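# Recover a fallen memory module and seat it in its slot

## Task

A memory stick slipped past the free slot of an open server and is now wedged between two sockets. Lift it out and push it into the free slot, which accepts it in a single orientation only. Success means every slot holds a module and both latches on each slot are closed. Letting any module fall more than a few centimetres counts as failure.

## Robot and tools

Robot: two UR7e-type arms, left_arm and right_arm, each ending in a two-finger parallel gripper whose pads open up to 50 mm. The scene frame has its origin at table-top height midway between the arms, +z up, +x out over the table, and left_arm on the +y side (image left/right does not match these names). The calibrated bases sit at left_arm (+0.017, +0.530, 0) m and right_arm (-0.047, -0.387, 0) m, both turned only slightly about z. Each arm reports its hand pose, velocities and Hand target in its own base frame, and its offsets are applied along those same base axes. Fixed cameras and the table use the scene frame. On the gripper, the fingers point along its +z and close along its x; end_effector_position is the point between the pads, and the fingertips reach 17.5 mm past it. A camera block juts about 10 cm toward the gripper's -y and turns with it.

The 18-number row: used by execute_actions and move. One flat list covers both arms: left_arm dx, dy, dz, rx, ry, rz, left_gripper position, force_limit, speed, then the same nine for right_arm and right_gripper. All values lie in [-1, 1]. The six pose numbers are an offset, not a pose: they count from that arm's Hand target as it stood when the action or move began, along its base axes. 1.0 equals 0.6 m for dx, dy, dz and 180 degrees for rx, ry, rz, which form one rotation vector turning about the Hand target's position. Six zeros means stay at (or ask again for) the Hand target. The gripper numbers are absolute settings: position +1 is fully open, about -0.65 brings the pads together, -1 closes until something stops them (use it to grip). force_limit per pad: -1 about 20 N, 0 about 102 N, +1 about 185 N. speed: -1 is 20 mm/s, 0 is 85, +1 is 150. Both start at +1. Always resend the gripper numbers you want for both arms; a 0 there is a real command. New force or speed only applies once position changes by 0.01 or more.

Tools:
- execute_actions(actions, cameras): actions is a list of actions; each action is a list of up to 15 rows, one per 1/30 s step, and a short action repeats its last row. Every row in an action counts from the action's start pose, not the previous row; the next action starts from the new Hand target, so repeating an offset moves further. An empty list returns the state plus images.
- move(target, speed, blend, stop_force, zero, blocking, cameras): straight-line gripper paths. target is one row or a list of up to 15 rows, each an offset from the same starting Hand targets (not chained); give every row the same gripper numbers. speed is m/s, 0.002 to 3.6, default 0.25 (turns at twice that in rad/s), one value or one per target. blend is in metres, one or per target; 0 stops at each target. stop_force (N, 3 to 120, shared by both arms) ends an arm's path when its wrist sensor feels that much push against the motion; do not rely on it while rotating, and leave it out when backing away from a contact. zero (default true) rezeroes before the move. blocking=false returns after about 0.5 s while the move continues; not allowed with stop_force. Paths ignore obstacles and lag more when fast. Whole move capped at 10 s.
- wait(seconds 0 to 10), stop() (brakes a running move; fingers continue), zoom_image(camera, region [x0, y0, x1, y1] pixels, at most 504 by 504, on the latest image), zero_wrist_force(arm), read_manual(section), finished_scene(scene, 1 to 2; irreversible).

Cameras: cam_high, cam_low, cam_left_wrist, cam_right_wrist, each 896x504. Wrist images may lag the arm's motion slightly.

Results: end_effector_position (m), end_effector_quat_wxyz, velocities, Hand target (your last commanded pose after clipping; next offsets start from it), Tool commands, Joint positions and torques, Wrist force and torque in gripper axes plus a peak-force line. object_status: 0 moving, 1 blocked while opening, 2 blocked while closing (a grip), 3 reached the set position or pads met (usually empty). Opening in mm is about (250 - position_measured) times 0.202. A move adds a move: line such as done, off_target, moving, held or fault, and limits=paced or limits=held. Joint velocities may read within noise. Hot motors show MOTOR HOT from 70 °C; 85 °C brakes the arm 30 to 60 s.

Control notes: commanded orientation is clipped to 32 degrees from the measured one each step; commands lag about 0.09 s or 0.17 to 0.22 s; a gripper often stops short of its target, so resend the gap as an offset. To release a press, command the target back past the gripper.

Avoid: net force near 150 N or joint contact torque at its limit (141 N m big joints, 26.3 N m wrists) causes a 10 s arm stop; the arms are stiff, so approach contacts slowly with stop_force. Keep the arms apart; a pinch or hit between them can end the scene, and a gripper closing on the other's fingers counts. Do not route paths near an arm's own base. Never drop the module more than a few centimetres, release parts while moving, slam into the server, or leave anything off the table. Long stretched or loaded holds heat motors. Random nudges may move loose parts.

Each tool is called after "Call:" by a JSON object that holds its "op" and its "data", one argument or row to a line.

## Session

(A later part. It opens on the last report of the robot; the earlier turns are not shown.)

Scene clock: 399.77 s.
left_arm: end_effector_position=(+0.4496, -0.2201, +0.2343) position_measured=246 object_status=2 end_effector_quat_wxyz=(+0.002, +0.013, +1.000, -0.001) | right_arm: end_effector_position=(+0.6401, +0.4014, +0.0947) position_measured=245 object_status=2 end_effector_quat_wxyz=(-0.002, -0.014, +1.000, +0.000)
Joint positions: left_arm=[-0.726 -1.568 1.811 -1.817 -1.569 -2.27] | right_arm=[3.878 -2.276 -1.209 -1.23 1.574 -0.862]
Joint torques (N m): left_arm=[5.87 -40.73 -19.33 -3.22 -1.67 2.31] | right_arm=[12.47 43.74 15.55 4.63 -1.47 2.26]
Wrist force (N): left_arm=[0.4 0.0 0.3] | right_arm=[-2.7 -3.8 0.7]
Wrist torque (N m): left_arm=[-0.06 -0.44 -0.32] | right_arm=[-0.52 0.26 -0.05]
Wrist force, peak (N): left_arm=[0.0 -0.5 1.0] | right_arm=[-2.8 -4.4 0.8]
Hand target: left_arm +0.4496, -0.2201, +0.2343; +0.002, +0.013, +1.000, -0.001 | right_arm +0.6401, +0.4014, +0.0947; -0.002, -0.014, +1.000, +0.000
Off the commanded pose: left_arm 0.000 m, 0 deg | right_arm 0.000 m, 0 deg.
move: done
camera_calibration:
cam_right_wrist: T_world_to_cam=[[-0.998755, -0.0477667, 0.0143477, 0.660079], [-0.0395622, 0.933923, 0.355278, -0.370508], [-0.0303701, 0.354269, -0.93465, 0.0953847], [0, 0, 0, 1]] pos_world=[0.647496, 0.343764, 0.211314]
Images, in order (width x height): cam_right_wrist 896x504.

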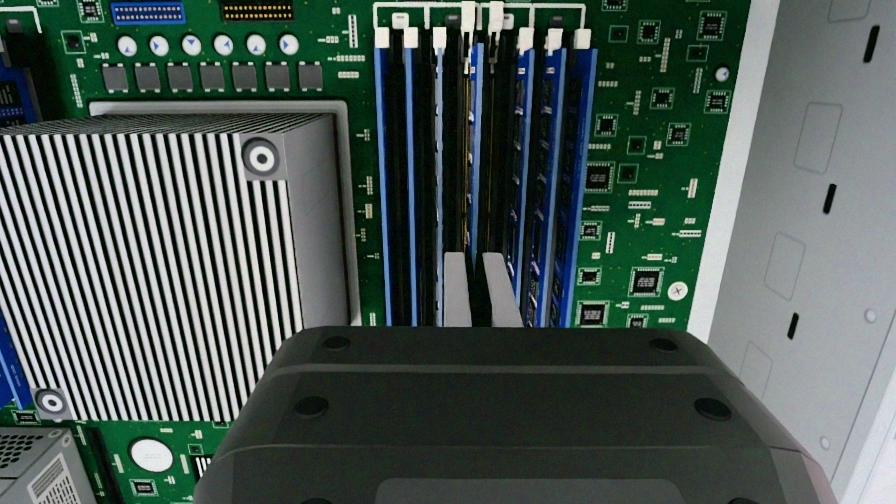

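Call:
{"op": "move", "data": {
  "target": [
    [0,0,0,0,0,0,-1,-0.9,-0.5,-0.0002,0,-0.045,0,0,0,-1,-0.9,-0.5]
  ],
  "speed": 0.02,
  "stop_force": 5,
  "cameras": ["cam_right_wrist"]
}}

Call:
{"op": "zoom_image", "data": {
  "camera": "cam_right_wrist",
  "region": [380, 0, 600, 330]
}}

Scene clock: 404.07 s.
left_arm: end_effector_position=(+0.4496, -0.2201, +0.2343) position_measured=246 object_status=2 end_effector_quat_wxyz=(+0.002, +0.013, +1.000, -0.001) | right_arm: end_effector_position=(+0.6400, +0.4014, +0.0711) position_measured=245 object_status=2 end_effector_quat_wxyz=(-0.002, -0.014, +1.000, +0.000)
Joint positions: left_arm=[-0.726 -1.568 1.811 -1.817 -1.569 -2.27] | right_arm=[3.878 -2.297 -1.236 -1.182 1.574 -0.862]
Joint torques (N m): left_arm=[4.59 -40.23 -18.89 -3.27 -1.78 2.24] | right_arm=[5.49 56.17 28.61 0.89 -0.62 1.96]
Wrist force (N): left_arm=[0.4 -0.3 0.2] | right_arm=[-3.7 -3.9 2.4]
Wrist torque (N m): left_arm=[-0.12 -0.45 -0.31] | right_arm=[-0.53 0.26 -0.22]
Wrist force, peak (N): left_arm=[0.8 -0.3 0.8] | right_arm=[-3.2 -5.7 -17.3]
Hand target: left_arm +0.4496, -0.2201, +0.2343; +0.002, +0.013, +1.000, -0.001 | right_arm +0.6400, +0.4014, +0.0711; -0.002, -0.014, +1.000, +0.000 (not the last commanded pose)
Off the commanded pose: left_arm 0.000 m, 0 deg | right_arm 0.003 m, 0 deg.
move: contact (right_arm)
camera_calibration:
cam_right_wrist: T_world_to_cam=[[-0.998752, -0.0478018, 0.0144411, 0.66031], [-0.0395618, 0.933922, 0.355282, -0.362128], [-0.03047, 0.354268, -0.934648, 0.0733887], [0, 0, 0, 1]] pos_world=[0.647396, 0.343764, 0.187714]
Images, in order (width x height): cam_right_wrist 896x504.

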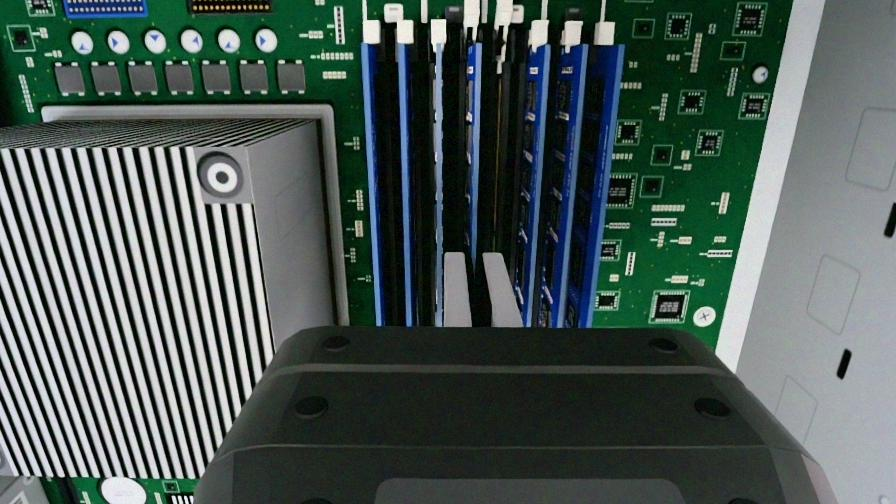

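Scaled by 1.527 from the camera's 896x504 image, which has a finer 1280x720 frame.

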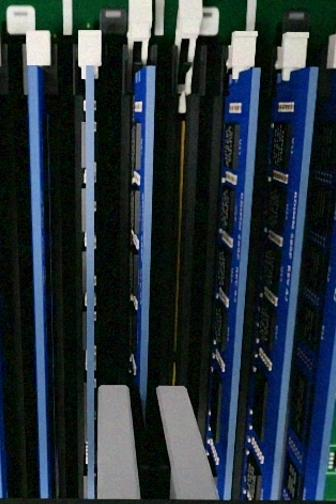

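Call:
{"op": "move", "data": {
  "target": [
    [0,0,0,0,0,0,-1,-0.9,-0.5,0,0,0,0,0,0,-0.585,-0.9,-0.8],
    [0,0,0,0,0,0,-1,-0.9,-0.5,0,0,0.008,0,0,0,-0.585,-0.9,-0.8],
    [0,0,0,0,0,0,-1,-0.9,-0.5,0,0,0.022,0,0,0,-0.4,-0.9,-0.8]
  ],
  "speed": 0.04,
  "cameras": ["cam_right_wrist"]
}}

Call:
{"op": "zoom_image", "data": {
  "camera": "cam_right_wrist",
  "region": [380, 0, 600, 330]
}}

Scene clock: 408.30 s.
left_arm: end_effector_position=(+0.4496, -0.2201, +0.2343) position_measured=246 object_status=2 end_effector_quat_wxyz=(+0.002, +0.013, +1.000, -0.001) | right_arm: end_effector_position=(+0.6400, +0.4014, +0.0843) position_measured=212 object_status=3 end_effector_quat_wxyz=(-0.002, -0.014, +1.000, +0.000)
Joint positions: left_arm=[-0.726 -1.568 1.811 -1.817 -1.569 -2.27] | right_arm=[3.878 -2.285 -1.222 -1.208 1.574 -0.862]
Joint torques (N m): left_arm=[4.74 -39.85 -18.2 -3.12 -1.59 2.31] | right_arm=[-9.63 55.88 28.44 0.71 -0.9 -0.65]
Wrist force (N): left_arm=[0.2 -0.1 0.6] | right_arm=[-2.7 -4.0 0.8]
Wrist torque (N m): left_arm=[-0.08 -0.41 -0.31] | right_arm=[-0.54 0.25 -0.05]
Wrist force, peak (N): left_arm=[0.7 -0.2 0.7] | right_arm=[-4.1 -3.9 2.4]
Hand target: left_arm +0.4496, -0.2201, +0.2343; +0.002, +0.013, +1.000, -0.001 | right_arm +0.6400, +0.4014, +0.0843; -0.002, -0.014, +1.000, +0.000
Off the commanded pose: left_arm 0.000 m, 0 deg | right_arm 0.000 m, 0 deg.
move: done
camera_calibration:
cam_right_wrist: T_world_to_cam=[[-0.998756, -0.0477084, 0.0144763, 0.660083], [-0.039462, 0.933926, 0.355282, -0.366884], [-0.0304697, 0.354269, -0.934647, 0.0857255], [0, 0, 0, 1]] pos_world=[0.647396, 0.343764, 0.200915]
Images, in order (width x height): cam_right_wrist 896x504.

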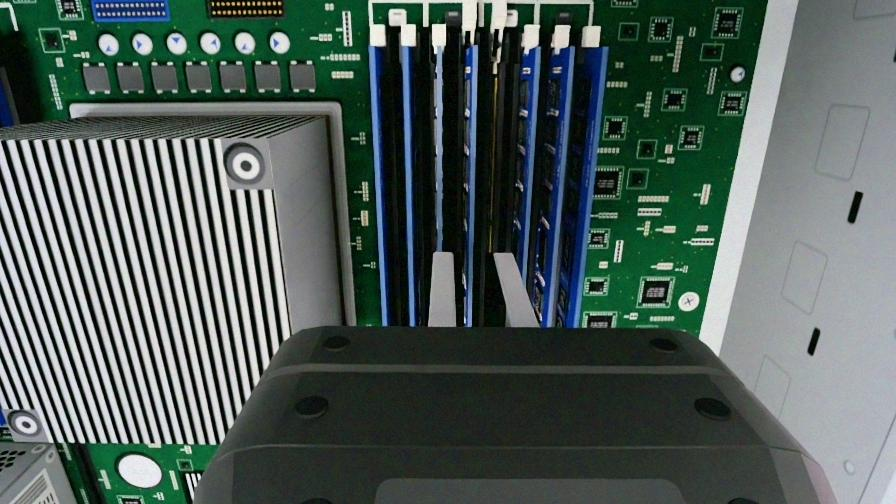

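Scaled by 1.527 from the camera's 896x504 image, which has a finer 1280x720 frame.

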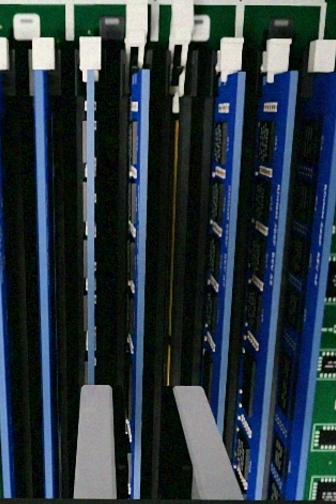

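Module stays in slot 4. Close and press.

Call:
{"op": "move", "data": {
  "target": [
    [0,0,0,0,0,0,-1,-0.9,-0.5,0.0,0,0.0,0,0,0,-1,-0.5,-0.5]
  ]
}}

Call:
{"op": "move", "data": {
  "target": [
    [0,0,0,0,0,0,-1,-0.9,-0.5,0,0,-0.03,0,0,0,-1,-0.5,-0.5]
  ],
  "speed": 0.01,
  "stop_force": 90
}}

Call:
{"op": "move", "data": {
  "target": [
    [0,0,0,0,0,0,-1,-0.9,-0.5,0.004,0,0.045,0,0,0,-1,-0.5,-0.5]
  ],
  "speed": 0.05,
  "cameras": ["cam_right_wrist"]
}}

Call:
{"op": "zoom_image", "data": {
  "camera": "cam_right_wrist",
  "region": [400, 0, 600, 150]
}}

Scene clock: 411.13 s.
left_arm: end_effector_position=(+0.4496, -0.2201, +0.2343) position_measured=246 object_status=2 end_effector_quat_wxyz=(+0.002, +0.013, +1.000, -0.001) | right_arm: end_effector_position=(+0.6400, +0.4014, +0.0843) position_measured=252 object_status=3 end_effector_quat_wxyz=(-0.002, -0.014, +1.000, +0.000)
Joint positions: left_arm=[-0.726 -1.568 1.811 -1.817 -1.569 -2.27] | right_arm=[3.878 -2.285 -1.222 -1.209 1.574 -0.862]
Joint torques (N m): left_arm=[5.14 -40.24 -19.17 -3.18 -1.58 2.07] | right_arm=[-10.75 56.17 27.61 1.03 -0.88 -1.94]
Wrist force (N): left_arm=[0.3 -0.6 0.5] | right_arm=[-2.7 -3.9 0.5]
Wrist torque (N m): left_arm=[-0.15 -0.43 -0.31] | right_arm=[-0.52 0.26 -0.06]
Wrist force, peak (N): left_arm=[0.6 -0.5 0.9] | right_arm=[-2.8 -4.3 0.7]
Hand target: left_arm +0.4496, -0.2201, +0.2343; +0.002, +0.013, +1.000, -0.001 | right_arm +0.6400, +0.4014, +0.0843; -0.002, -0.014, +1.000, +0.000
Off the commanded pose: left_arm 0.000 m, 0 deg | right_arm 0.000 m, 0 deg.
move: done

Scene clock: 413.90 s.
left_arm: end_effector_position=(+0.4496, -0.2201, +0.2343) position_measured=246 object_status=2 end_effector_quat_wxyz=(+0.002, +0.013, +1.000, -0.001) | right_arm: end_effector_position=(+0.6402, +0.4014, +0.0710) position_measured=252 object_status=3 end_effector_quat_wxyz=(-0.002, -0.014, +1.000, +0.001)
Joint positions: left_arm=[-0.726 -1.568 1.811 -1.817 -1.569 -2.27] | right_arm=[3.878 -2.297 -1.237 -1.18 1.574 -0.862]
Joint torques (N m): left_arm=[4.19 -40.29 -18.63 -3.02 -1.72 2.26] | right_arm=[6.46 -2.27 -5.69 -5.16 4.34 -1.94]
Wrist force (N): left_arm=[0.3 -0.2 0.4] | right_arm=[-3.2 -18.3 -90.9]
Wrist torque (N m): left_arm=[-0.09 -0.42 -0.31] | right_arm=[-0.70 0.31 -0.05]
Wrist force, peak (N): left_arm=[0.2 -0.6 0.8] | right_arm=[-2.4 -23.3 -108.4]
Hand target: left_arm +0.4496, -0.2201, +0.2343; +0.002, +0.013, +1.000, -0.001 | right_arm +0.6402, +0.4014, +0.0710; -0.002, -0.014, +1.000, +0.001 (not the last commanded pose)
Off the commanded pose: left_arm 0.000 m, 0 deg | right_arm 0.005 m, 0 deg.
move: contact (right_arm)

Scene clock: 414.93 s.
left_arm: end_effector_position=(+0.4496, -0.2201, +0.2343) position_measured=246 object_status=2 end_effector_quat_wxyz=(+0.002, +0.013, +1.000, -0.001) | right_arm: end_effector_position=(+0.6425, +0.4014, +0.0978) position_measured=252 object_status=3 end_effector_quat_wxyz=(-0.002, -0.014, +1.000, +0.001)
Joint positions: left_arm=[-0.726 -1.568 1.811 -1.817 -1.569 -2.27] | right_arm=[3.876 -2.278 -1.197 -1.239 1.574 -0.864]
Joint torques (N m): left_arm=[4.89 -39.97 -18.6 -3.15 -1.65 2.17] | right_arm=[-10.86 57.25 29.84 0.84 -1.61 -2.31]
Wrist force (N): left_arm=[0.2 -0.4 0.5] | right_arm=[-2.6 -4.1 0.5]
Wrist torque (N m): left_arm=[-0.12 -0.40 -0.32] | right_arm=[-0.55 0.26 0.05]
Wrist force, peak (N): left_arm=[0.1 -0.5 0.9] | right_arm=[-2.6 -18.8 -92.1]
Hand target: left_arm +0.4496, -0.2201, +0.2343; +0.002, +0.013, +1.000, -0.001 | right_arm +0.6426, +0.4014, +0.0980; -0.002, -0.014, +1.000, +0.001
Off the commanded pose: left_arm 0.000 m, 0 deg | right_arm 0.000 m, 0 deg.
move: done
camera_calibration:
cam_right_wrist: T_world_to_cam=[[-0.998768, -0.0477154, 0.0135974, 0.662585], [-0.0397651, 0.933732, 0.355756, -0.371384], [-0.0296714, 0.354778, -0.93448, 0.0975953], [0, 0, 0, 1]] pos_world=[0.649896, 0.343764, 0.214314]
Images, in order (width x height): cam_right_wrist 896x504.

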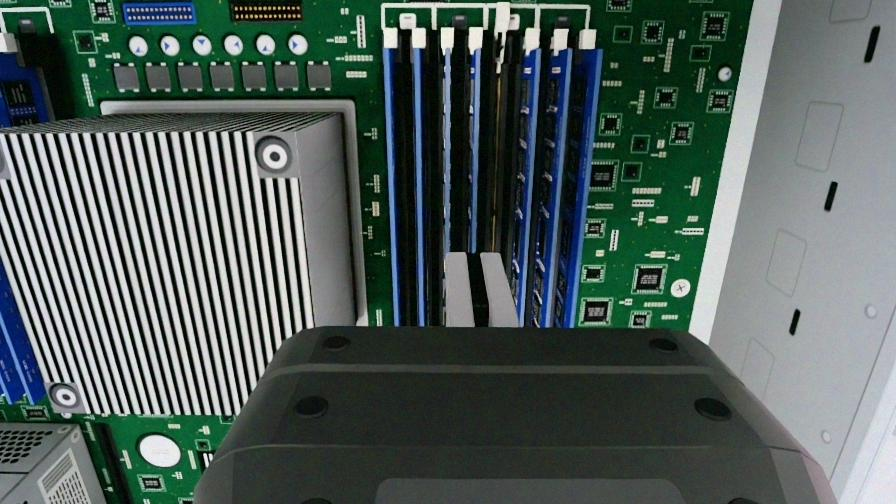

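Scaled by 2.520 from the camera's 896x504 image, which has a finer 1280x720 frame.

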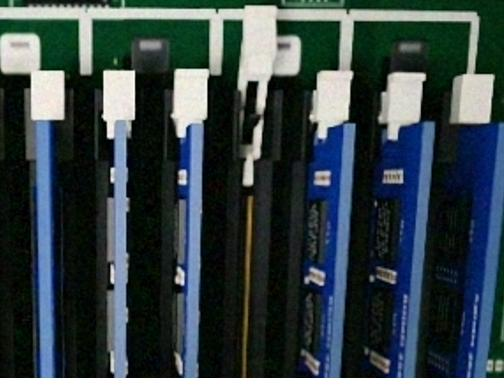

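Call:
{"op": "move", "data": {
  "target": [
    [0,0,0,0,0,0,-1,-0.9,-0.5,0,0,0.2,0,0,0,-1,-0.5,-0.5],
    [0,0,0,0,0,0,-1,-0.9,-0.5,-0.35,-0.55,0.3,0,0,0,-1,-0.5,-0.5]
  ],
  "speed": 0.25,
  "blend": 0.03
}}

Call:
{"op": "move", "data": {
  "target": [
    [0.15,-0.55,-0.05,0,0,0,-1,-0.9,-0.5,0,0,0,0,0,0,-1,-0.5,-0.5],
    [0.15,-0.55,-0.199,0,0,0,-1,-0.9,-0.5,0,0,0,0,0,0,-1,-0.5,-0.5]
  ],
  "speed": 0.12,
  "cameras": ["cam_left_wrist"]
}}

Call:
{"op": "zoom_image", "data": {
  "camera": "cam_left_wrist",
  "region": [400, 0, 560, 140]
}}

Call:
{"op": "zoom_image", "data": {
  "camera": "cam_left_wrist",
  "region": [400, 170, 560, 330]
}}

Scene clock: 419.63 s.
left_arm: end_effector_position=(+0.4496, -0.2201, +0.2343) position_measured=246 object_status=2 end_effector_quat_wxyz=(+0.002, +0.013, +1.000, -0.001) | right_arm: end_effector_position=(+0.4327, +0.0716, +0.2779) position_measured=252 object_status=3 end_effector_quat_wxyz=(-0.002, -0.014, +1.000, +0.000)
Joint positions: left_arm=[-0.726 -1.568 1.811 -1.817 -1.569 -2.27] | right_arm=[3.613 -1.404 -1.851 -1.46 1.573 -1.127]
Joint torques (N m): left_arm=[5.47 -40.31 -19.2 -3.08 -1.53 2.12] | right_arm=[-11.46 23.91 17.19 0.84 2.11 -2.44]
Wrist force (N): left_arm=[0.4 -0.3 0.5] | right_arm=[-2.3 -3.8 0.1]
Wrist torque (N m): left_arm=[-0.10 -0.43 -0.32] | right_arm=[-0.50 0.22 0.01]
Wrist force, peak (N): left_arm=[0.5 -0.3 0.8] | right_arm=[-1.8 -5.5 0.2]
Hand target: left_arm +0.4496, -0.2201, +0.2343; +0.002, +0.013, +1.000, -0.001 | right_arm +0.4326, +0.0714, +0.2780; -0.002, -0.014, +1.000, +0.001
Off the commanded pose: left_arm 0.000 m, 0 deg | right_arm 0.000 m, 0 deg.
move: done

Scene clock: 424.37 s.
left_arm: end_effector_position=(+0.5396, -0.5501, +0.1151) position_measured=246 object_status=2 end_effector_quat_wxyz=(+0.002, +0.013, +1.000, -0.001) | right_arm: end_effector_position=(+0.4326, +0.0714, +0.2780) position_measured=252 object_status=3 end_effector_quat_wxyz=(-0.002, -0.014, +1.000, +0.001)
Joint positions: left_arm=[-0.97 -0.848 1.125 -1.851 -1.568 -2.514] | right_arm=[3.613 -1.403 -1.851 -1.46 1.573 -1.127]
Joint torques (N m): left_arm=[-6.53 -43.47 -18.45 -4.8 1.76 -2.14] | right_arm=[-10.89 21.89 15.61 0.74 2.11 -2.23]
Wrist force (N): left_arm=[0.0 -0.6 0.6] | right_arm=[-2.3 -4.0 0.7]
Wrist torque (N m): left_arm=[-0.16 -0.35 -0.18] | right_arm=[-0.54 0.23 0.01]
Wrist force, peak (N): left_arm=[0.5 1.5 0.0] | right_arm=[-2.7 -3.9 0.7]
Hand target: left_arm +0.5396, -0.5501, +0.1149; +0.002, +0.013, +1.000, -0.001 | right_arm +0.4326, +0.0714, +0.2780; -0.002, -0.014, +1.000, +0.001
Off the commanded pose: left_arm 0.000 m, 0 deg | right_arm 0.000 m, 0 deg.
move: done
camera_calibration:
cam_left_wrist: T_world_to_cam=[[-0.999305, 0.0308378, -0.0209272, 0.567254], [0.0219403, 0.940704, 0.338519, 0.482379], [0.0301255, 0.337824, -0.940727, 0.404362], [0, 0, 0, 1]] pos_world=[0.544095, -0.607872, 0.228971]
Images, in order (width x height): cam_left_wrist 896x504.

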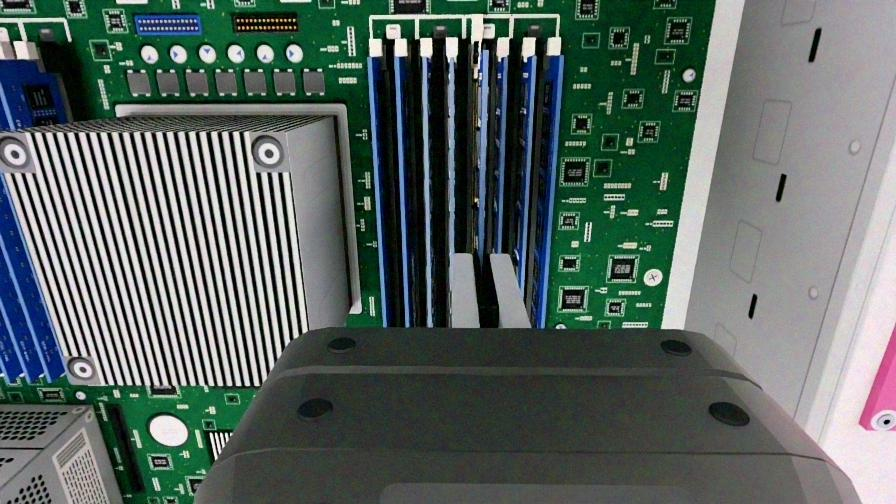

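Scaled by 3.150 from the camera's 896x504 image, which has a finer 1280x720 frame.

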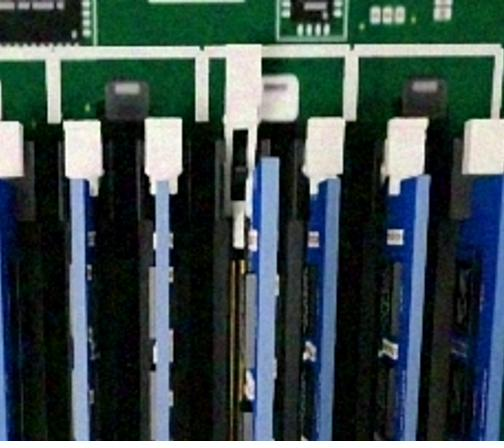

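Scaled by 3.150 from the camera's 896x504 image, which has a finer 1280x720 frame.

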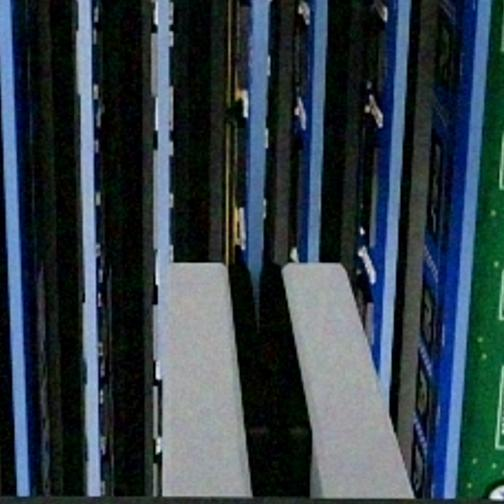

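Call:
{"op": "move", "data": {
  "target": [
    [0,0,-0.077,0,0,0,-1,-0.9,-0.5,0,0,0,0,0,0,-1,-0.5,-0.5]
  ],
  "speed": 0.025,
  "stop_force": 5,
  "cameras": ["cam_left_wrist"]
}}

Call:
{"op": "zoom_image", "data": {
  "camera": "cam_left_wrist",
  "region": [400, 0, 560, 140]
}}

Scene clock: 428.67 s.
left_arm: end_effector_position=(+0.5396, -0.5501, +0.0724) position_measured=246 object_status=2 end_effector_quat_wxyz=(+0.002, +0.013, +1.000, -0.001) | right_arm: end_effector_position=(+0.4326, +0.0714, +0.2780) position_measured=252 object_status=3 end_effector_quat_wxyz=(-0.002, -0.014, +1.000, +0.001)
Joint positions: left_arm=[-0.97 -0.813 1.178 -1.939 -1.568 -2.514] | right_arm=[3.613 -1.403 -1.851 -1.46 1.573 -1.127]
Joint torques (N m): left_arm=[-0.86 -72.08 -29.86 -2 0.7 0.24] | right_arm=[-11.47 21.58 17.06 0.91 2.03 -2.43]
Wrist force (N): left_arm=[0.9 -0.1 0.6] | right_arm=[-2.2 -3.8 0.5]
Wrist torque (N m): left_arm=[-0.08 -0.45 -0.26] | right_arm=[-0.51 0.22 0.01]
Wrist force, peak (N): left_arm=[-0.1 1.5 -16.6] | right_arm=[-2.5 -4.1 0.4]
Hand target: left_arm +0.5396, -0.5501, +0.0724; +0.002, +0.013, +1.000, -0.001 (not the last commanded pose) | right_arm +0.4326, +0.0714, +0.2780; -0.002, -0.014, +1.000, +0.001
Off the commanded pose: left_arm 0.004 m, 0 deg | right_arm 0.000 m, 0 deg.
move: contact (left_arm)
camera_calibration:
cam_left_wrist: T_world_to_cam=[[-0.999305, 0.0308417, -0.0209258, 0.56636], [0.0219444, 0.940704, 0.338519, 0.496865], [0.0301254, 0.337824, -0.940727, 0.364098], [0, 0, 0, 1]] pos_world=[0.544095, -0.607872, 0.186171]
Images, in order (width x height): cam_left_wrist 896x504.

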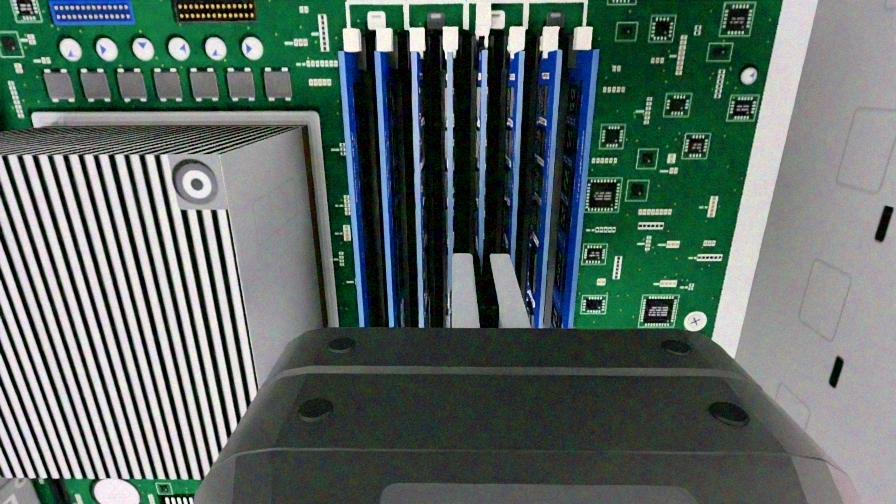

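Scaled by 3.150 from the camera's 896x504 image, which has a finer 1280x720 frame.

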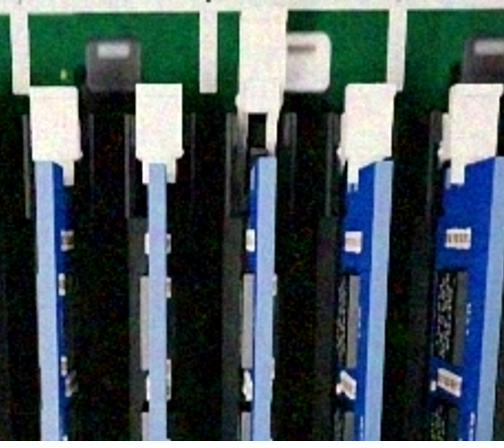

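Call:
{"op": "move", "data": {
  "target": [
    [0,0,0,0,0,0,-0.57,-0.9,-0.8,0,0,0,0,0,0,-1,-0.5,-0.5],
    [0,0,0.02,0,0,0,-0.57,-0.9,-0.8,0,0,0,0,0,0,-1,-0.5,-0.5],
    [0,0,0.02,0,0,0,-1,-0.5,-0.5,0,0,0,0,0,0,-1,-0.5,-0.5]
  ],
  "speed": 0.04,
  "cameras": ["cam_left_wrist"]
}}

Call:
{"op": "zoom_image", "data": {
  "camera": "cam_left_wrist",
  "region": [380, 0, 600, 330]
}}

Call:
{"op": "move", "data": {
  "target": [
    [0,0,-0.03,0,0,0,-1,-0.5,-0.5,0,0,0,0,0,0,-1,-0.5,-0.5]
  ],
  "speed": 0.01,
  "stop_force": 90
}}

Call:
{"op": "move", "data": {
  "target": [
    [0,0,0.06,0,0,0,-1,-0.5,-0.5,0,0,0,0,0,0,-1,-0.5,-0.5]
  ],
  "speed": 0.06,
  "cameras": ["cam_left_wrist"]
}}

Call:
{"op": "zoom_image", "data": {
  "camera": "cam_left_wrist",
  "region": [400, 0, 560, 140]
}}

Scene clock: 433.50 s.
left_arm: end_effector_position=(+0.5396, -0.5501, +0.0844) position_measured=252 object_status=3 end_effector_quat_wxyz=(+0.002, +0.013, +1.000, -0.001) | right_arm: end_effector_position=(+0.4326, +0.0714, +0.2780) position_measured=252 object_status=3 end_effector_quat_wxyz=(-0.002, -0.014, +1.000, +0.001)
Joint positions: left_arm=[-0.97 -0.824 1.165 -1.915 -1.568 -2.514] | right_arm=[3.613 -1.403 -1.851 -1.46 1.573 -1.127]
Joint torques (N m): left_arm=[-0.96 -71.43 -30.6 -1.75 0.89 0.28] | right_arm=[-10.04 22.43 16.71 0.97 1.99 -2.03]
Wrist force (N): left_arm=[0.0 -0.4 0.4] | right_arm=[-2.2 -3.7 0.8]
Wrist torque (N m): left_arm=[-0.12 -0.36 -0.19] | right_arm=[-0.49 0.21 0.01]
Wrist force, peak (N): left_arm=[0.7 0.1 1.4] | right_arm=[-2.5 -4.3 0.4]
Hand target: left_arm +0.5396, -0.5501, +0.0844; +0.002, +0.013, +1.000, -0.001 | right_arm +0.4326, +0.0714, +0.2780; -0.002, -0.014, +1.000, +0.001
Off the commanded pose: left_arm 0.000 m, 0 deg | right_arm 0.000 m, 0 deg.
move: done
camera_calibration:
cam_left_wrist: T_world_to_cam=[[-0.999305, 0.0308417, -0.0209258, 0.566611], [0.0219444, 0.940704, 0.338519, 0.492803], [0.0301254, 0.337824, -0.940727, 0.375387], [0, 0, 0, 1]] pos_world=[0.544095, -0.607872, 0.198171]
Images, in order (width x height): cam_left_wrist 896x504.

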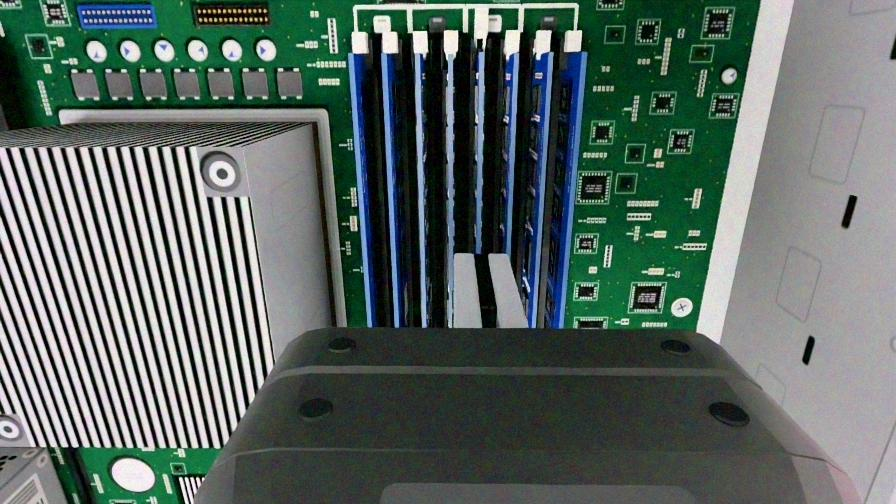

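Scaled by 1.527 from the camera's 896x504 image, which has a finer 1280x720 frame.

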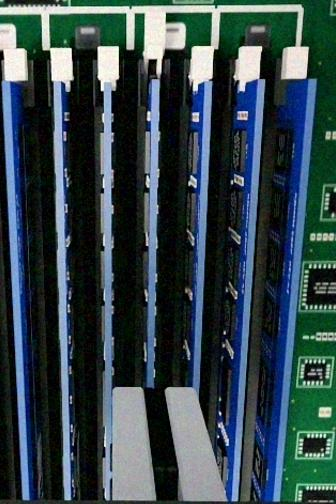

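Scene clock: 436.53 s.
left_arm: end_effector_position=(+0.5397, -0.5502, +0.0701) position_measured=252 object_status=3 end_effector_quat_wxyz=(+0.002, +0.013, +1.000, -0.001) | right_arm: end_effector_position=(+0.4326, +0.0714, +0.2780) position_measured=252 object_status=3 end_effector_quat_wxyz=(-0.002, -0.014, +1.000, +0.001)
Joint positions: left_arm=[-0.97 -0.811 1.181 -1.945 -1.568 -2.514] | right_arm=[3.613 -1.403 -1.851 -1.46 1.573 -1.127]
Joint torques (N m): left_arm=[0.03 -12.15 -2.35 0.63 0.31 0.36] | right_arm=[-10.29 23.02 16.21 1.15 2.07 -2.22]
Wrist force (N): left_arm=[10.5 19.6 -81.7] | right_arm=[-2.2 -3.7 0.7]
Wrist torque (N m): left_arm=[0.01 -0.27 -0.19] | right_arm=[-0.49 0.20 0.01]
Wrist force, peak (N): left_arm=[12.2 23.6 -101.0] | right_arm=[-2.1 -4.3 0.4]
Hand target: left_arm +0.5397, -0.5502, +0.0701; +0.002, +0.013, +1.000, -0.001 (not the last commanded pose) | right_arm +0.4326, +0.0714, +0.2780; -0.002, -0.014, +1.000, +0.001
Off the commanded pose: left_arm 0.004 m, 0 deg | right_arm 0.000 m, 0 deg.
move: contact (left_arm)

Scene clock: 437.67 s.
left_arm: end_effector_position=(+0.5397, -0.5502, +0.1059) position_measured=252 object_status=3 end_effector_quat_wxyz=(+0.002, +0.013, +1.000, -0.001) | right_arm: end_effector_position=(+0.4326, +0.0714, +0.2780) position_measured=252 object_status=3 end_effector_quat_wxyz=(-0.002, -0.014, +1.000, +0.001)
Joint positions: left_arm=[-0.97 -0.841 1.138 -1.871 -1.568 -2.514] | right_arm=[3.613 -1.403 -1.851 -1.46 1.573 -1.127]
Joint torques (N m): left_arm=[1.15 -71.48 -32.34 -1.97 1.4 0.62] | right_arm=[-9.52 22.9 17.9 1.14 1.95 -2.17]
Wrist force (N): left_arm=[-1.0 0.0 0.1] | right_arm=[-2.4 -3.9 0.7]
Wrist torque (N m): left_arm=[-0.06 -0.20 -0.18] | right_arm=[-0.53 0.24 0.01]
Wrist force, peak (N): left_arm=[10.8 19.8 -81.8] | right_arm=[-2.5 -4.2 0.6]
Hand target: left_arm +0.5397, -0.5502, +0.1061; +0.002, +0.013, +1.000, -0.001 | right_arm +0.4326, +0.0714, +0.2780; -0.002, -0.014, +1.000, +0.001
Off the commanded pose: left_arm 0.000 m, 0 deg | right_arm 0.000 m, 0 deg.
move: done
camera_calibration:
cam_left_wrist: T_world_to_cam=[[-0.999295, 0.0308692, -0.0213566, 0.56717], [0.0218437, 0.940918, 0.33793, 0.485807], [0.0305264, 0.337226, -0.940929, 0.395167], [0, 0, 0, 1]] pos_world=[0.544096, -0.607873, 0.219768]
Images, in order (width x height): cam_left_wrist 896x504.

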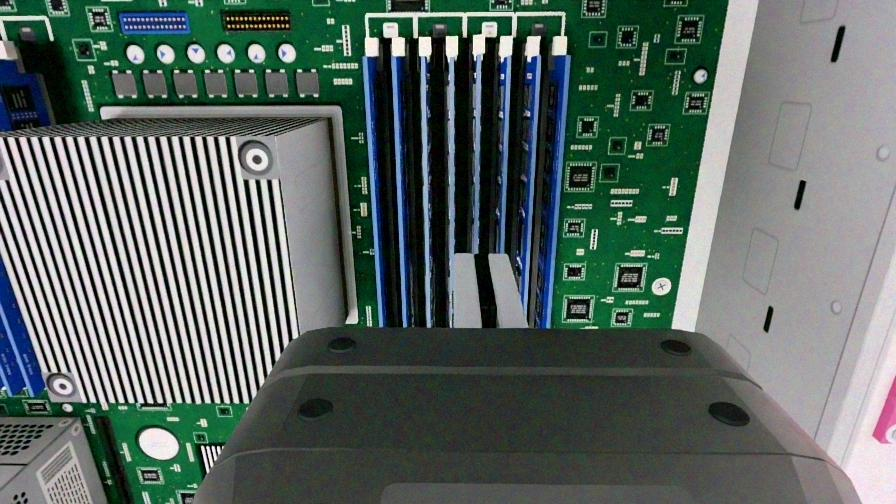

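Scaled by 3.150 from the camera's 896x504 image, which has a finer 1280x720 frame.

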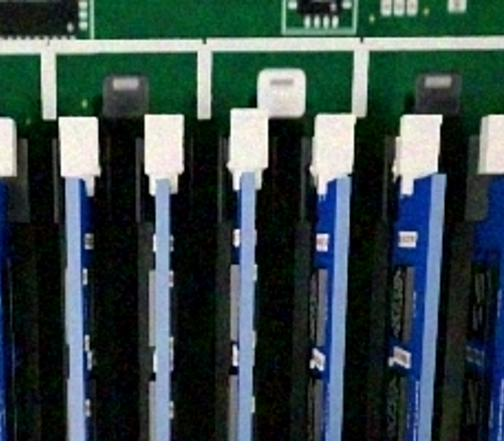

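Call:
{"op": "move", "data": {
  "target": [
    [0,0.13,0.02,0,0,0,-1,-0.5,-0.5,0,0,0,0,0,0,-1,-0.5,-0.5]
  ],
  "speed": 0.15,
  "cameras": ["cam_left_wrist"]
}}

Call:
{"op": "zoom_image", "data": {
  "camera": "cam_left_wrist",
  "region": [370, 120, 550, 260]
}}

Scene clock: 441.00 s.
left_arm: end_effector_position=(+0.5397, -0.4724, +0.1180) position_measured=252 object_status=3 end_effector_quat_wxyz=(+0.002, +0.013, +1.000, -0.001) | right_arm: end_effector_position=(+0.4326, +0.0714, +0.2780) position_measured=252 object_status=3 end_effector_quat_wxyz=(-0.002, -0.014, +1.000, +0.001)
Joint positions: left_arm=[-0.907 -0.979 1.34 -1.936 -1.569 -2.451] | right_arm=[3.613 -1.403 -1.851 -1.46 1.573 -1.127]
Joint torques (N m): left_arm=[10.1 -65.81 -18.42 -4.58 -2.13 2.82] | right_arm=[-10.08 21.8 17.19 1.1 1.94 -2.09]
Wrist force (N): left_arm=[-0.8 -0.1 -0.1] | right_arm=[-2.4 -3.8 0.4]
Wrist torque (N m): left_arm=[-0.07 -0.21 -0.32] | right_arm=[-0.51 0.24 0.01]
Wrist force, peak (N): left_arm=[-0.9 1.8 0.4] | right_arm=[-2.4 -4.3 0.4]
Hand target: left_arm +0.5397, -0.4722, +0.1181; +0.002, +0.013, +1.000, -0.001 | right_arm +0.4326, +0.0714, +0.2780; -0.002, -0.014, +1.000, +0.001
Off the commanded pose: left_arm 0.000 m, 0 deg | right_arm 0.000 m, 0 deg.
move: done
camera_calibration:
cam_left_wrist: T_world_to_cam=[[-0.999295, 0.0308731, -0.0213552, 0.565028], [0.0218479, 0.940917, 0.33793, 0.408385], [0.0305264, 0.337226, -0.940929, 0.380377], [0, 0, 0, 1]] pos_world=[0.544096, -0.529973, 0.231968]
Images, in order (width x height): cam_left_wrist 896x504.

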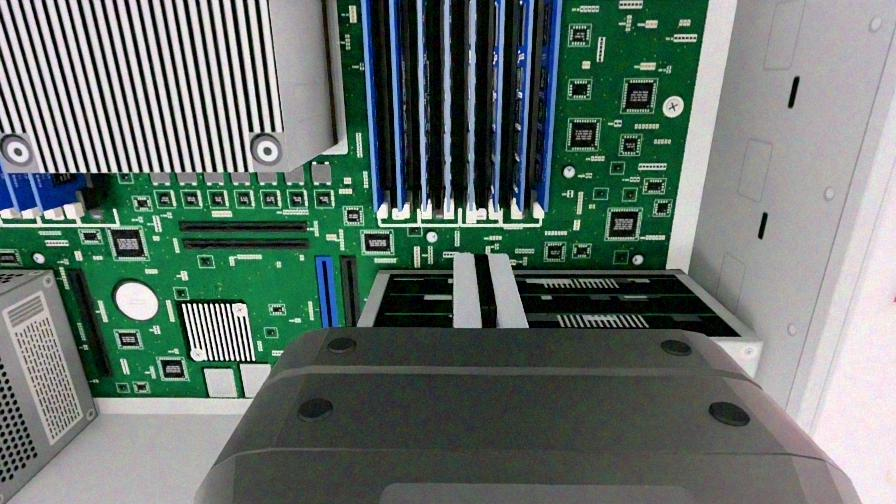

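Scaled by 2.800 from the camera's 896x504 image, which has a finer 1280x720 frame.

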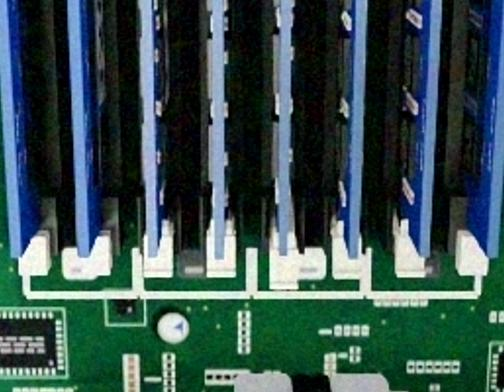

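Call:
{"op": "move", "data": {
  "target": [
    [0.001,-0.048,0,0,0,0,-1,-0.5,-0.5,0,0,0,0,0,0,-1,-0.5,-0.5],
    [0.001,-0.048,-0.06,0,0,0,-1,-0.5,-0.5,0,0,0,0,0,0,-1,-0.5,-0.5]
  ],
  "speed": 0.08
}}

Call:
{"op": "move", "data": {
  "target": [
    [0,0,-0.025,0,0,0,-1,-0.5,-0.5,0,0,0,0,0,0,-1,-0.5,-0.5]
  ],
  "speed": 0.01,
  "stop_force": 90
}}

Call:
{"op": "move", "data": {
  "target": [
    [0,0,0.06,0,0,0,-1,-0.5,-0.5,0,0,0,0,0,0,-1,-0.5,-0.5],
    [0,0.03,0.06,0,0,0,-1,-0.5,-0.5,0,0,0,0,0,0,-1,-0.5,-0.5]
  ],
  "speed": 0.06,
  "cameras": ["cam_left_wrist"]
}}

Call:
{"op": "zoom_image", "data": {
  "camera": "cam_left_wrist",
  "region": [370, 120, 550, 260]
}}

Scene clock: 447.30 s.
left_arm: end_effector_position=(+0.5403, -0.5010, +0.0823) position_measured=252 object_status=3 end_effector_quat_wxyz=(+0.002, +0.013, +1.000, -0.001) | right_arm: end_effector_position=(+0.4326, +0.0714, +0.2780) position_measured=252 object_status=3 end_effector_quat_wxyz=(-0.002, -0.014, +1.000, +0.001)
Joint positions: left_arm=[-0.93 -0.902 1.308 -1.981 -1.569 -2.475] | right_arm=[3.613 -1.403 -1.851 -1.46 1.573 -1.127]
Joint torques (N m): left_arm=[-7 -40.19 -17.09 -4.52 0.32 -2.29] | right_arm=[-8.35 22.41 17.68 1.15 1.9 -1.95]
Wrist force (N): left_arm=[-0.8 0.1 0.2] | right_arm=[-2.3 -3.6 0.8]
Wrist torque (N m): left_arm=[-0.05 -0.23 -0.18] | right_arm=[-0.47 0.22 0.01]
Wrist force, peak (N): left_arm=[-1.3 0.0 0.2] | right_arm=[-2.5 -4.1 0.5]
Hand target: left_arm +0.5403, -0.5010, +0.0821; +0.002, +0.013, +1.000, -0.001 | right_arm +0.4326, +0.0714, +0.2780; -0.002, -0.014, +1.000, +0.001
Off the commanded pose: left_arm 0.000 m, 0 deg | right_arm 0.000 m, 0 deg.
move: done

Scene clock: 450.07 s.
left_arm: end_effector_position=(+0.5404, -0.5012, +0.0697) position_measured=252 object_status=3 end_effector_quat_wxyz=(+0.002, +0.013, +1.000, -0.001) | right_arm: end_effector_position=(+0.4326, +0.0714, +0.2780) position_measured=252 object_status=3 end_effector_quat_wxyz=(-0.002, -0.014, +1.000, +0.001)
Joint positions: left_arm=[-0.93 -0.889 1.322 -2.008 -1.569 -2.475] | right_arm=[3.613 -1.403 -1.851 -1.46 1.573 -1.127]
Joint torques (N m): left_arm=[-5.16 -8.55 -3.53 -0.54 -2.31 -1] | right_arm=[-9.73 21.23 17.8 1.08 1.84 -2.12]
Wrist force (N): left_arm=[9.4 28.6 -88.7] | right_arm=[-2.4 -3.9 0.4]
Wrist torque (N m): left_arm=[0.08 -0.12 -0.18] | right_arm=[-0.51 0.23 0.01]
Wrist force, peak (N): left_arm=[11.3 33.5 -102.4] | right_arm=[-2.4 -4.3 0.4]
Hand target: left_arm +0.5404, -0.5012, +0.0697; +0.002, +0.013, +1.000, -0.001 (not the last commanded pose) | right_arm +0.4326, +0.0714, +0.2780; -0.002, -0.014, +1.000, +0.001
Off the commanded pose: left_arm 0.003 m, 0 deg | right_arm 0.000 m, 0 deg.
move: contact (left_arm)

Scene clock: 451.87 s.
left_arm: end_effector_position=(+0.5404, -0.4833, +0.1057) position_measured=252 object_status=3 end_effector_quat_wxyz=(+0.002, +0.013, +1.000, -0.001) | right_arm: end_effector_position=(+0.4326, +0.0714, +0.2780) position_measured=252 object_status=3 end_effector_quat_wxyz=(-0.002, -0.014, +1.000, +0.001)
Joint positions: left_arm=[-0.915 -0.951 1.327 -1.952 -1.569 -2.46] | right_arm=[3.613 -1.403 -1.851 -1.46 1.573 -1.127]
Joint torques (N m): left_arm=[9.71 -66.33 -18.62 -4.54 -1.56 2.65] | right_arm=[-9.81 21.7 17.08 1.37 1.92 -2]
Wrist force (N): left_arm=[-0.6 -1.2 0.1] | right_arm=[-2.2 -3.7 0.1]
Wrist torque (N m): left_arm=[-0.24 -0.26 -0.32] | right_arm=[-0.49 0.22 0.01]
Wrist force, peak (N): left_arm=[9.1 29.4 -87.3] | right_arm=[-2.4 -4.1 0.6]
Hand target: left_arm +0.5404, -0.4832, +0.1057; +0.002, +0.013, +1.000, -0.001 | right_arm +0.4326, +0.0714, +0.2780; -0.002, -0.014, +1.000, +0.001
Off the commanded pose: left_arm 0.000 m, 0 deg | right_arm 0.000 m, 0 deg.
move: done
camera_calibration:
cam_left_wrist: T_world_to_cam=[[-0.999284, 0.0308422, -0.0219137, 0.565902], [0.0216497, 0.941133, 0.337343, 0.423138], [0.0310281, 0.336627, -0.941127, 0.371902], [0, 0, 0, 1]] pos_world=[0.544797, -0.540874, 0.219665]
Images, in order (width x height): cam_left_wrist 896x504.

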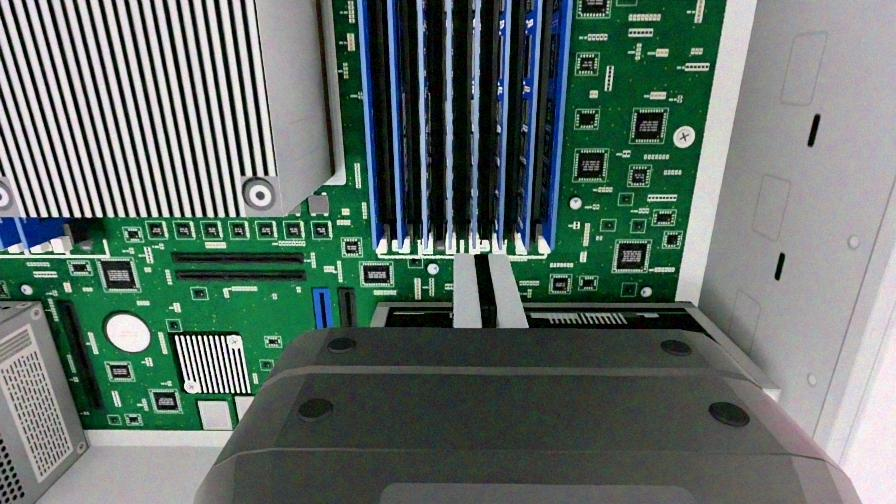

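Scaled by 2.800 from the camera's 896x504 image, which has a finer 1280x720 frame.

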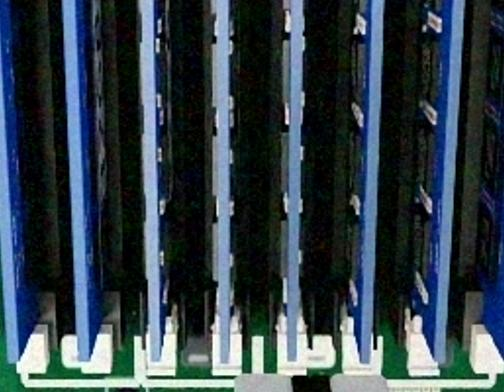

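Call:
{"op": "move", "data": {
  "target": [
    [-0.0033,-0.193,0,0,0,0,-1,-0.5,-0.5,0,0,0,0,0,0,-1,-0.5,-0.5],
    [-0.0033,-0.193,-0.04,0,0,0,-1,-0.5,-0.5,0,0,0,0,0,0,-1,-0.5,-0.5]
  ],
  "speed": 0.1
}}

Call:
{"op": "move", "data": {
  "target": [
    [0,0,-0.025,0,0,0,-1,-0.5,-0.5,0,0,0,0,0,0,-1,-0.5,-0.5]
  ],
  "speed": 0.01,
  "stop_force": 85
}}

Call:
{"op": "move", "data": {
  "target": [
    [0,0,0.07,0,0,0,-1,-0.5,-0.5,0,0,0,0,0,0,-1,-0.5,-0.5]
  ],
  "speed": 0.06,
  "cameras": ["cam_left_wrist"]
}}

Call:
{"op": "zoom_image", "data": {
  "camera": "cam_left_wrist",
  "region": [350, 60, 600, 260]
}}

Call:
{"op": "move", "data": {
  "target": [
    [0.004,0.25,0.08,-0.0556,0,0,-1,-0.5,-0.5,0,0,0,0,0,0,-1,-0.5,-0.5]
  ],
  "speed": 0.2,
  "cameras": ["cam_left_wrist"]
}}

Call:
{"op": "zoom_image", "data": {
  "camera": "cam_left_wrist",
  "region": [370, 120, 550, 260]
}}

Scene clock: 458.93 s.
left_arm: end_effector_position=(+0.5384, -0.5990, +0.0819) position_measured=252 object_status=3 end_effector_quat_wxyz=(+0.002, +0.013, +1.000, -0.001) | right_arm: end_effector_position=(+0.4326, +0.0714, +0.2780) position_measured=252 object_status=3 end_effector_quat_wxyz=(-0.002, -0.014, +1.000, +0.001)
Joint positions: left_arm=[-1.006 -0.733 1.008 -1.85 -1.568 -2.55] | right_arm=[3.613 -1.403 -1.851 -1.46 1.573 -1.127]
Joint torques (N m): left_arm=[-8.42 -46.44 -18.56 -4.3 -0.99 -2.67] | right_arm=[-9.14 22.47 17.89 1.23 1.81 -2.11]
Wrist force (N): left_arm=[-0.7 -1.3 0.3] | right_arm=[-2.3 -3.8 0.5]
Wrist torque (N m): left_arm=[-0.26 -0.24 -0.18] | right_arm=[-0.51 0.22 0.01]
Wrist force, peak (N): left_arm=[-0.6 -2.1 0.4] | right_arm=[-2.6 -4.1 0.7]
Hand target: left_arm +0.5384, -0.5990, +0.0817; +0.002, +0.013, +1.000, -0.001 | right_arm +0.4326, +0.0714, +0.2780; -0.002, -0.014, +1.000, +0.001
Off the commanded pose: left_arm 0.000 m, 0 deg | right_arm 0.000 m, 0 deg.
move: done

Scene clock: 461.70 s.
left_arm: end_effector_position=(+0.5385, -0.5991, +0.0696) position_measured=252 object_status=3 end_effector_quat_wxyz=(+0.003, +0.013, +1.000, -0.002) | right_arm: end_effector_position=(+0.4326, +0.0714, +0.2780) position_measured=252 object_status=3 end_effector_quat_wxyz=(-0.002, -0.014, +1.000, +0.001)
Joint positions: left_arm=[-1.006 -0.724 1.023 -1.876 -1.568 -2.55] | right_arm=[3.613 -1.403 -1.851 -1.46 1.573 -1.127]
Joint torques (N m): left_arm=[-8.13 -10.03 -1.88 -1.12 -0.99 -2.32] | right_arm=[-8.32 21.1 17.46 1.24 1.79 -1.86]
Wrist force (N): left_arm=[9.4 29.5 -88.1] | right_arm=[-2.4 -3.8 0.3]
Wrist torque (N m): left_arm=[-0.15 -0.09 -0.19] | right_arm=[-0.50 0.24 0.01]
Wrist force, peak (N): left_arm=[10.4 32.3 -100.1] | right_arm=[-2.3 -4.2 0.6]
Hand target: left_arm +0.5385, -0.5991, +0.0696; +0.003, +0.013, +1.000, -0.002 (not the last commanded pose) | right_arm +0.4326, +0.0714, +0.2780; -0.002, -0.014, +1.000, +0.001
Off the commanded pose: left_arm 0.003 m, 0 deg | right_arm 0.000 m, 0 deg.
move: contact (left_arm)

Scene clock: 462.93 s.
left_arm: end_effector_position=(+0.5385, -0.5991, +0.1115) position_measured=252 object_status=3 end_effector_quat_wxyz=(+0.003, +0.013, +1.000, -0.002) end_effector_velocity=(+0.001, -0.001, +0.003) end_effector_angular_velocity=(-0.004, -0.004, -0.001) | right_arm: end_effector_position=(+0.4326, +0.0714, +0.2780) position_measured=252 object_status=3 end_effector_quat_wxyz=(-0.002, -0.014, +1.000, +0.001)
Joint positions: left_arm=[-1.006 -0.753 0.967 -1.79 -1.568 -2.55] | right_arm=[3.613 -1.403 -1.851 -1.46 1.573 -1.127]
Joint velocities: left_arm=[0 -0.001 -0.005 0.001 0.002 0.001] | right_arm=[within noise]
Joint torques (N m): left_arm=[-0.6 -73.07 -31.54 -1.88 0.42 -2.48] | right_arm=[-8.13 21.82 17.69 1.39 1.94 -2.02]
Wrist force (N): left_arm=[0.4 -1.5 0.4] | right_arm=[-2.4 -3.8 0.6]
Wrist torque (N m): left_arm=[-0.31 -0.43 -0.18] | right_arm=[-0.50 0.22 0.01]
Wrist force, peak (N): left_arm=[9.1 29.6 -87.1] | right_arm=[-2.4 -4.1 0.6]
Hand target: left_arm +0.5385, -0.5991, +0.1116; +0.003, +0.013, +1.000, -0.002 | right_arm +0.4326, +0.0714, +0.2780; -0.002, -0.014, +1.000, +0.001
Off the commanded pose: left_arm 0.000 m, 0 deg | right_arm 0.000 m, 0 deg.
move: done
camera_calibration:
cam_left_wrist: T_world_to_cam=[[-0.999269, 0.0308413, -0.0225687, 0.56774], [0.021452, 0.941391, 0.336635, 0.530552], [0.0316283, 0.335905, -0.941365, 0.415622], [0, 0, 0, 1]] pos_world=[0.542798, -0.656576, 0.225462]
Images, in order (width x height): cam_left_wrist 896x504.

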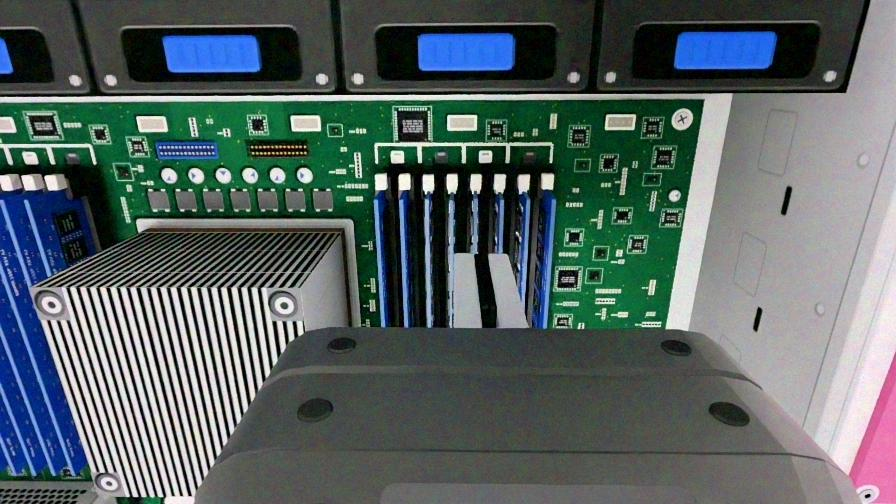

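Scaled by 2.016 from the camera's 896x504 image, which has a finer 1280x720 frame.

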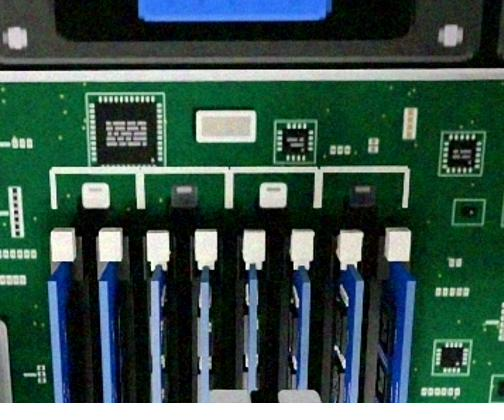

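Scene clock: 464.50 s.
left_arm: end_effector_position=(+0.5409, -0.4492, +0.1596) position_measured=252 object_status=3 end_effector_quat_wxyz=(+0.004, +0.013, +0.996, -0.089) | right_arm: end_effector_position=(+0.4326, +0.0714, +0.2780) position_measured=252 object_status=3 end_effector_quat_wxyz=(-0.002, -0.014, +1.000, +0.001)
Joint positions: left_arm=[-0.841 -1.094 1.457 -2.07 -1.685 -2.394] | right_arm=[3.613 -1.403 -1.851 -1.46 1.573 -1.127]
Joint torques (N m): left_arm=[10.87 -61.99 -18.41 -4.86 -2.24 2.92] | right_arm=[-7.66 20.89 17.32 1.49 1.68 -1.81]
Wrist force (N): left_arm=[0.0 -1.4 0.5] | right_arm=[-2.4 -3.8 0.2]
Wrist torque (N m): left_arm=[-0.33 -0.37 -0.31] | right_arm=[-0.51 0.24 0.02]
Wrist force, peak (N): left_arm=[0.3 -3.6 0.8] | right_arm=[-2.5 -4.1 0.5]
Hand target: left_arm +0.5409, -0.4491, +0.1596; +0.004, +0.013, +0.996, -0.089 | right_arm +0.4326, +0.0714, +0.2780; -0.002, -0.014, +1.000, +0.001
Off the commanded pose: left_arm 0.000 m, 0 deg | right_arm 0.000 m, 0 deg.
move: done
camera_calibration:
cam_left_wrist: T_world_to_cam=[[-0.999273, 0.0264415, -0.0274814, 0.565498], [0.0214553, 0.985538, 0.168093, 0.419996], [0.0315286, 0.167381, -0.985388, 0.34184], [0, 0, 0, 1]] pos_world=[0.545298, -0.486092, 0.281787]
Images, in order (width x height): cam_left_wrist 896x504.

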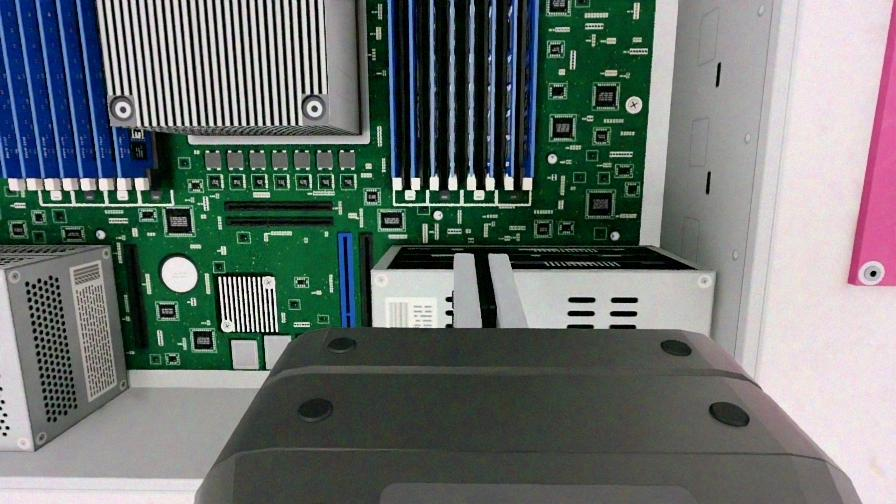

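Scaled by 2.800 from the camera's 896x504 image, which has a finer 1280x720 frame.

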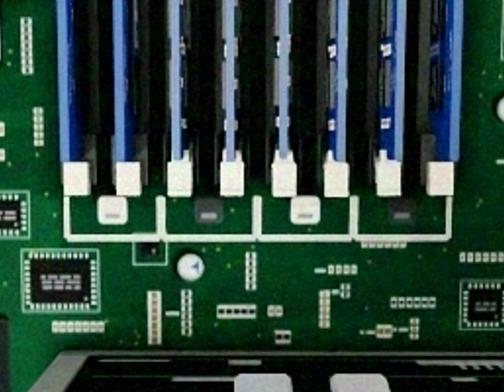

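All latches are level at both ends. Bank A was full throughout. Finish.

Call:
{"op": "finished_scene", "data": {
  "scene": 1
}}

The scene is finished: the task was done.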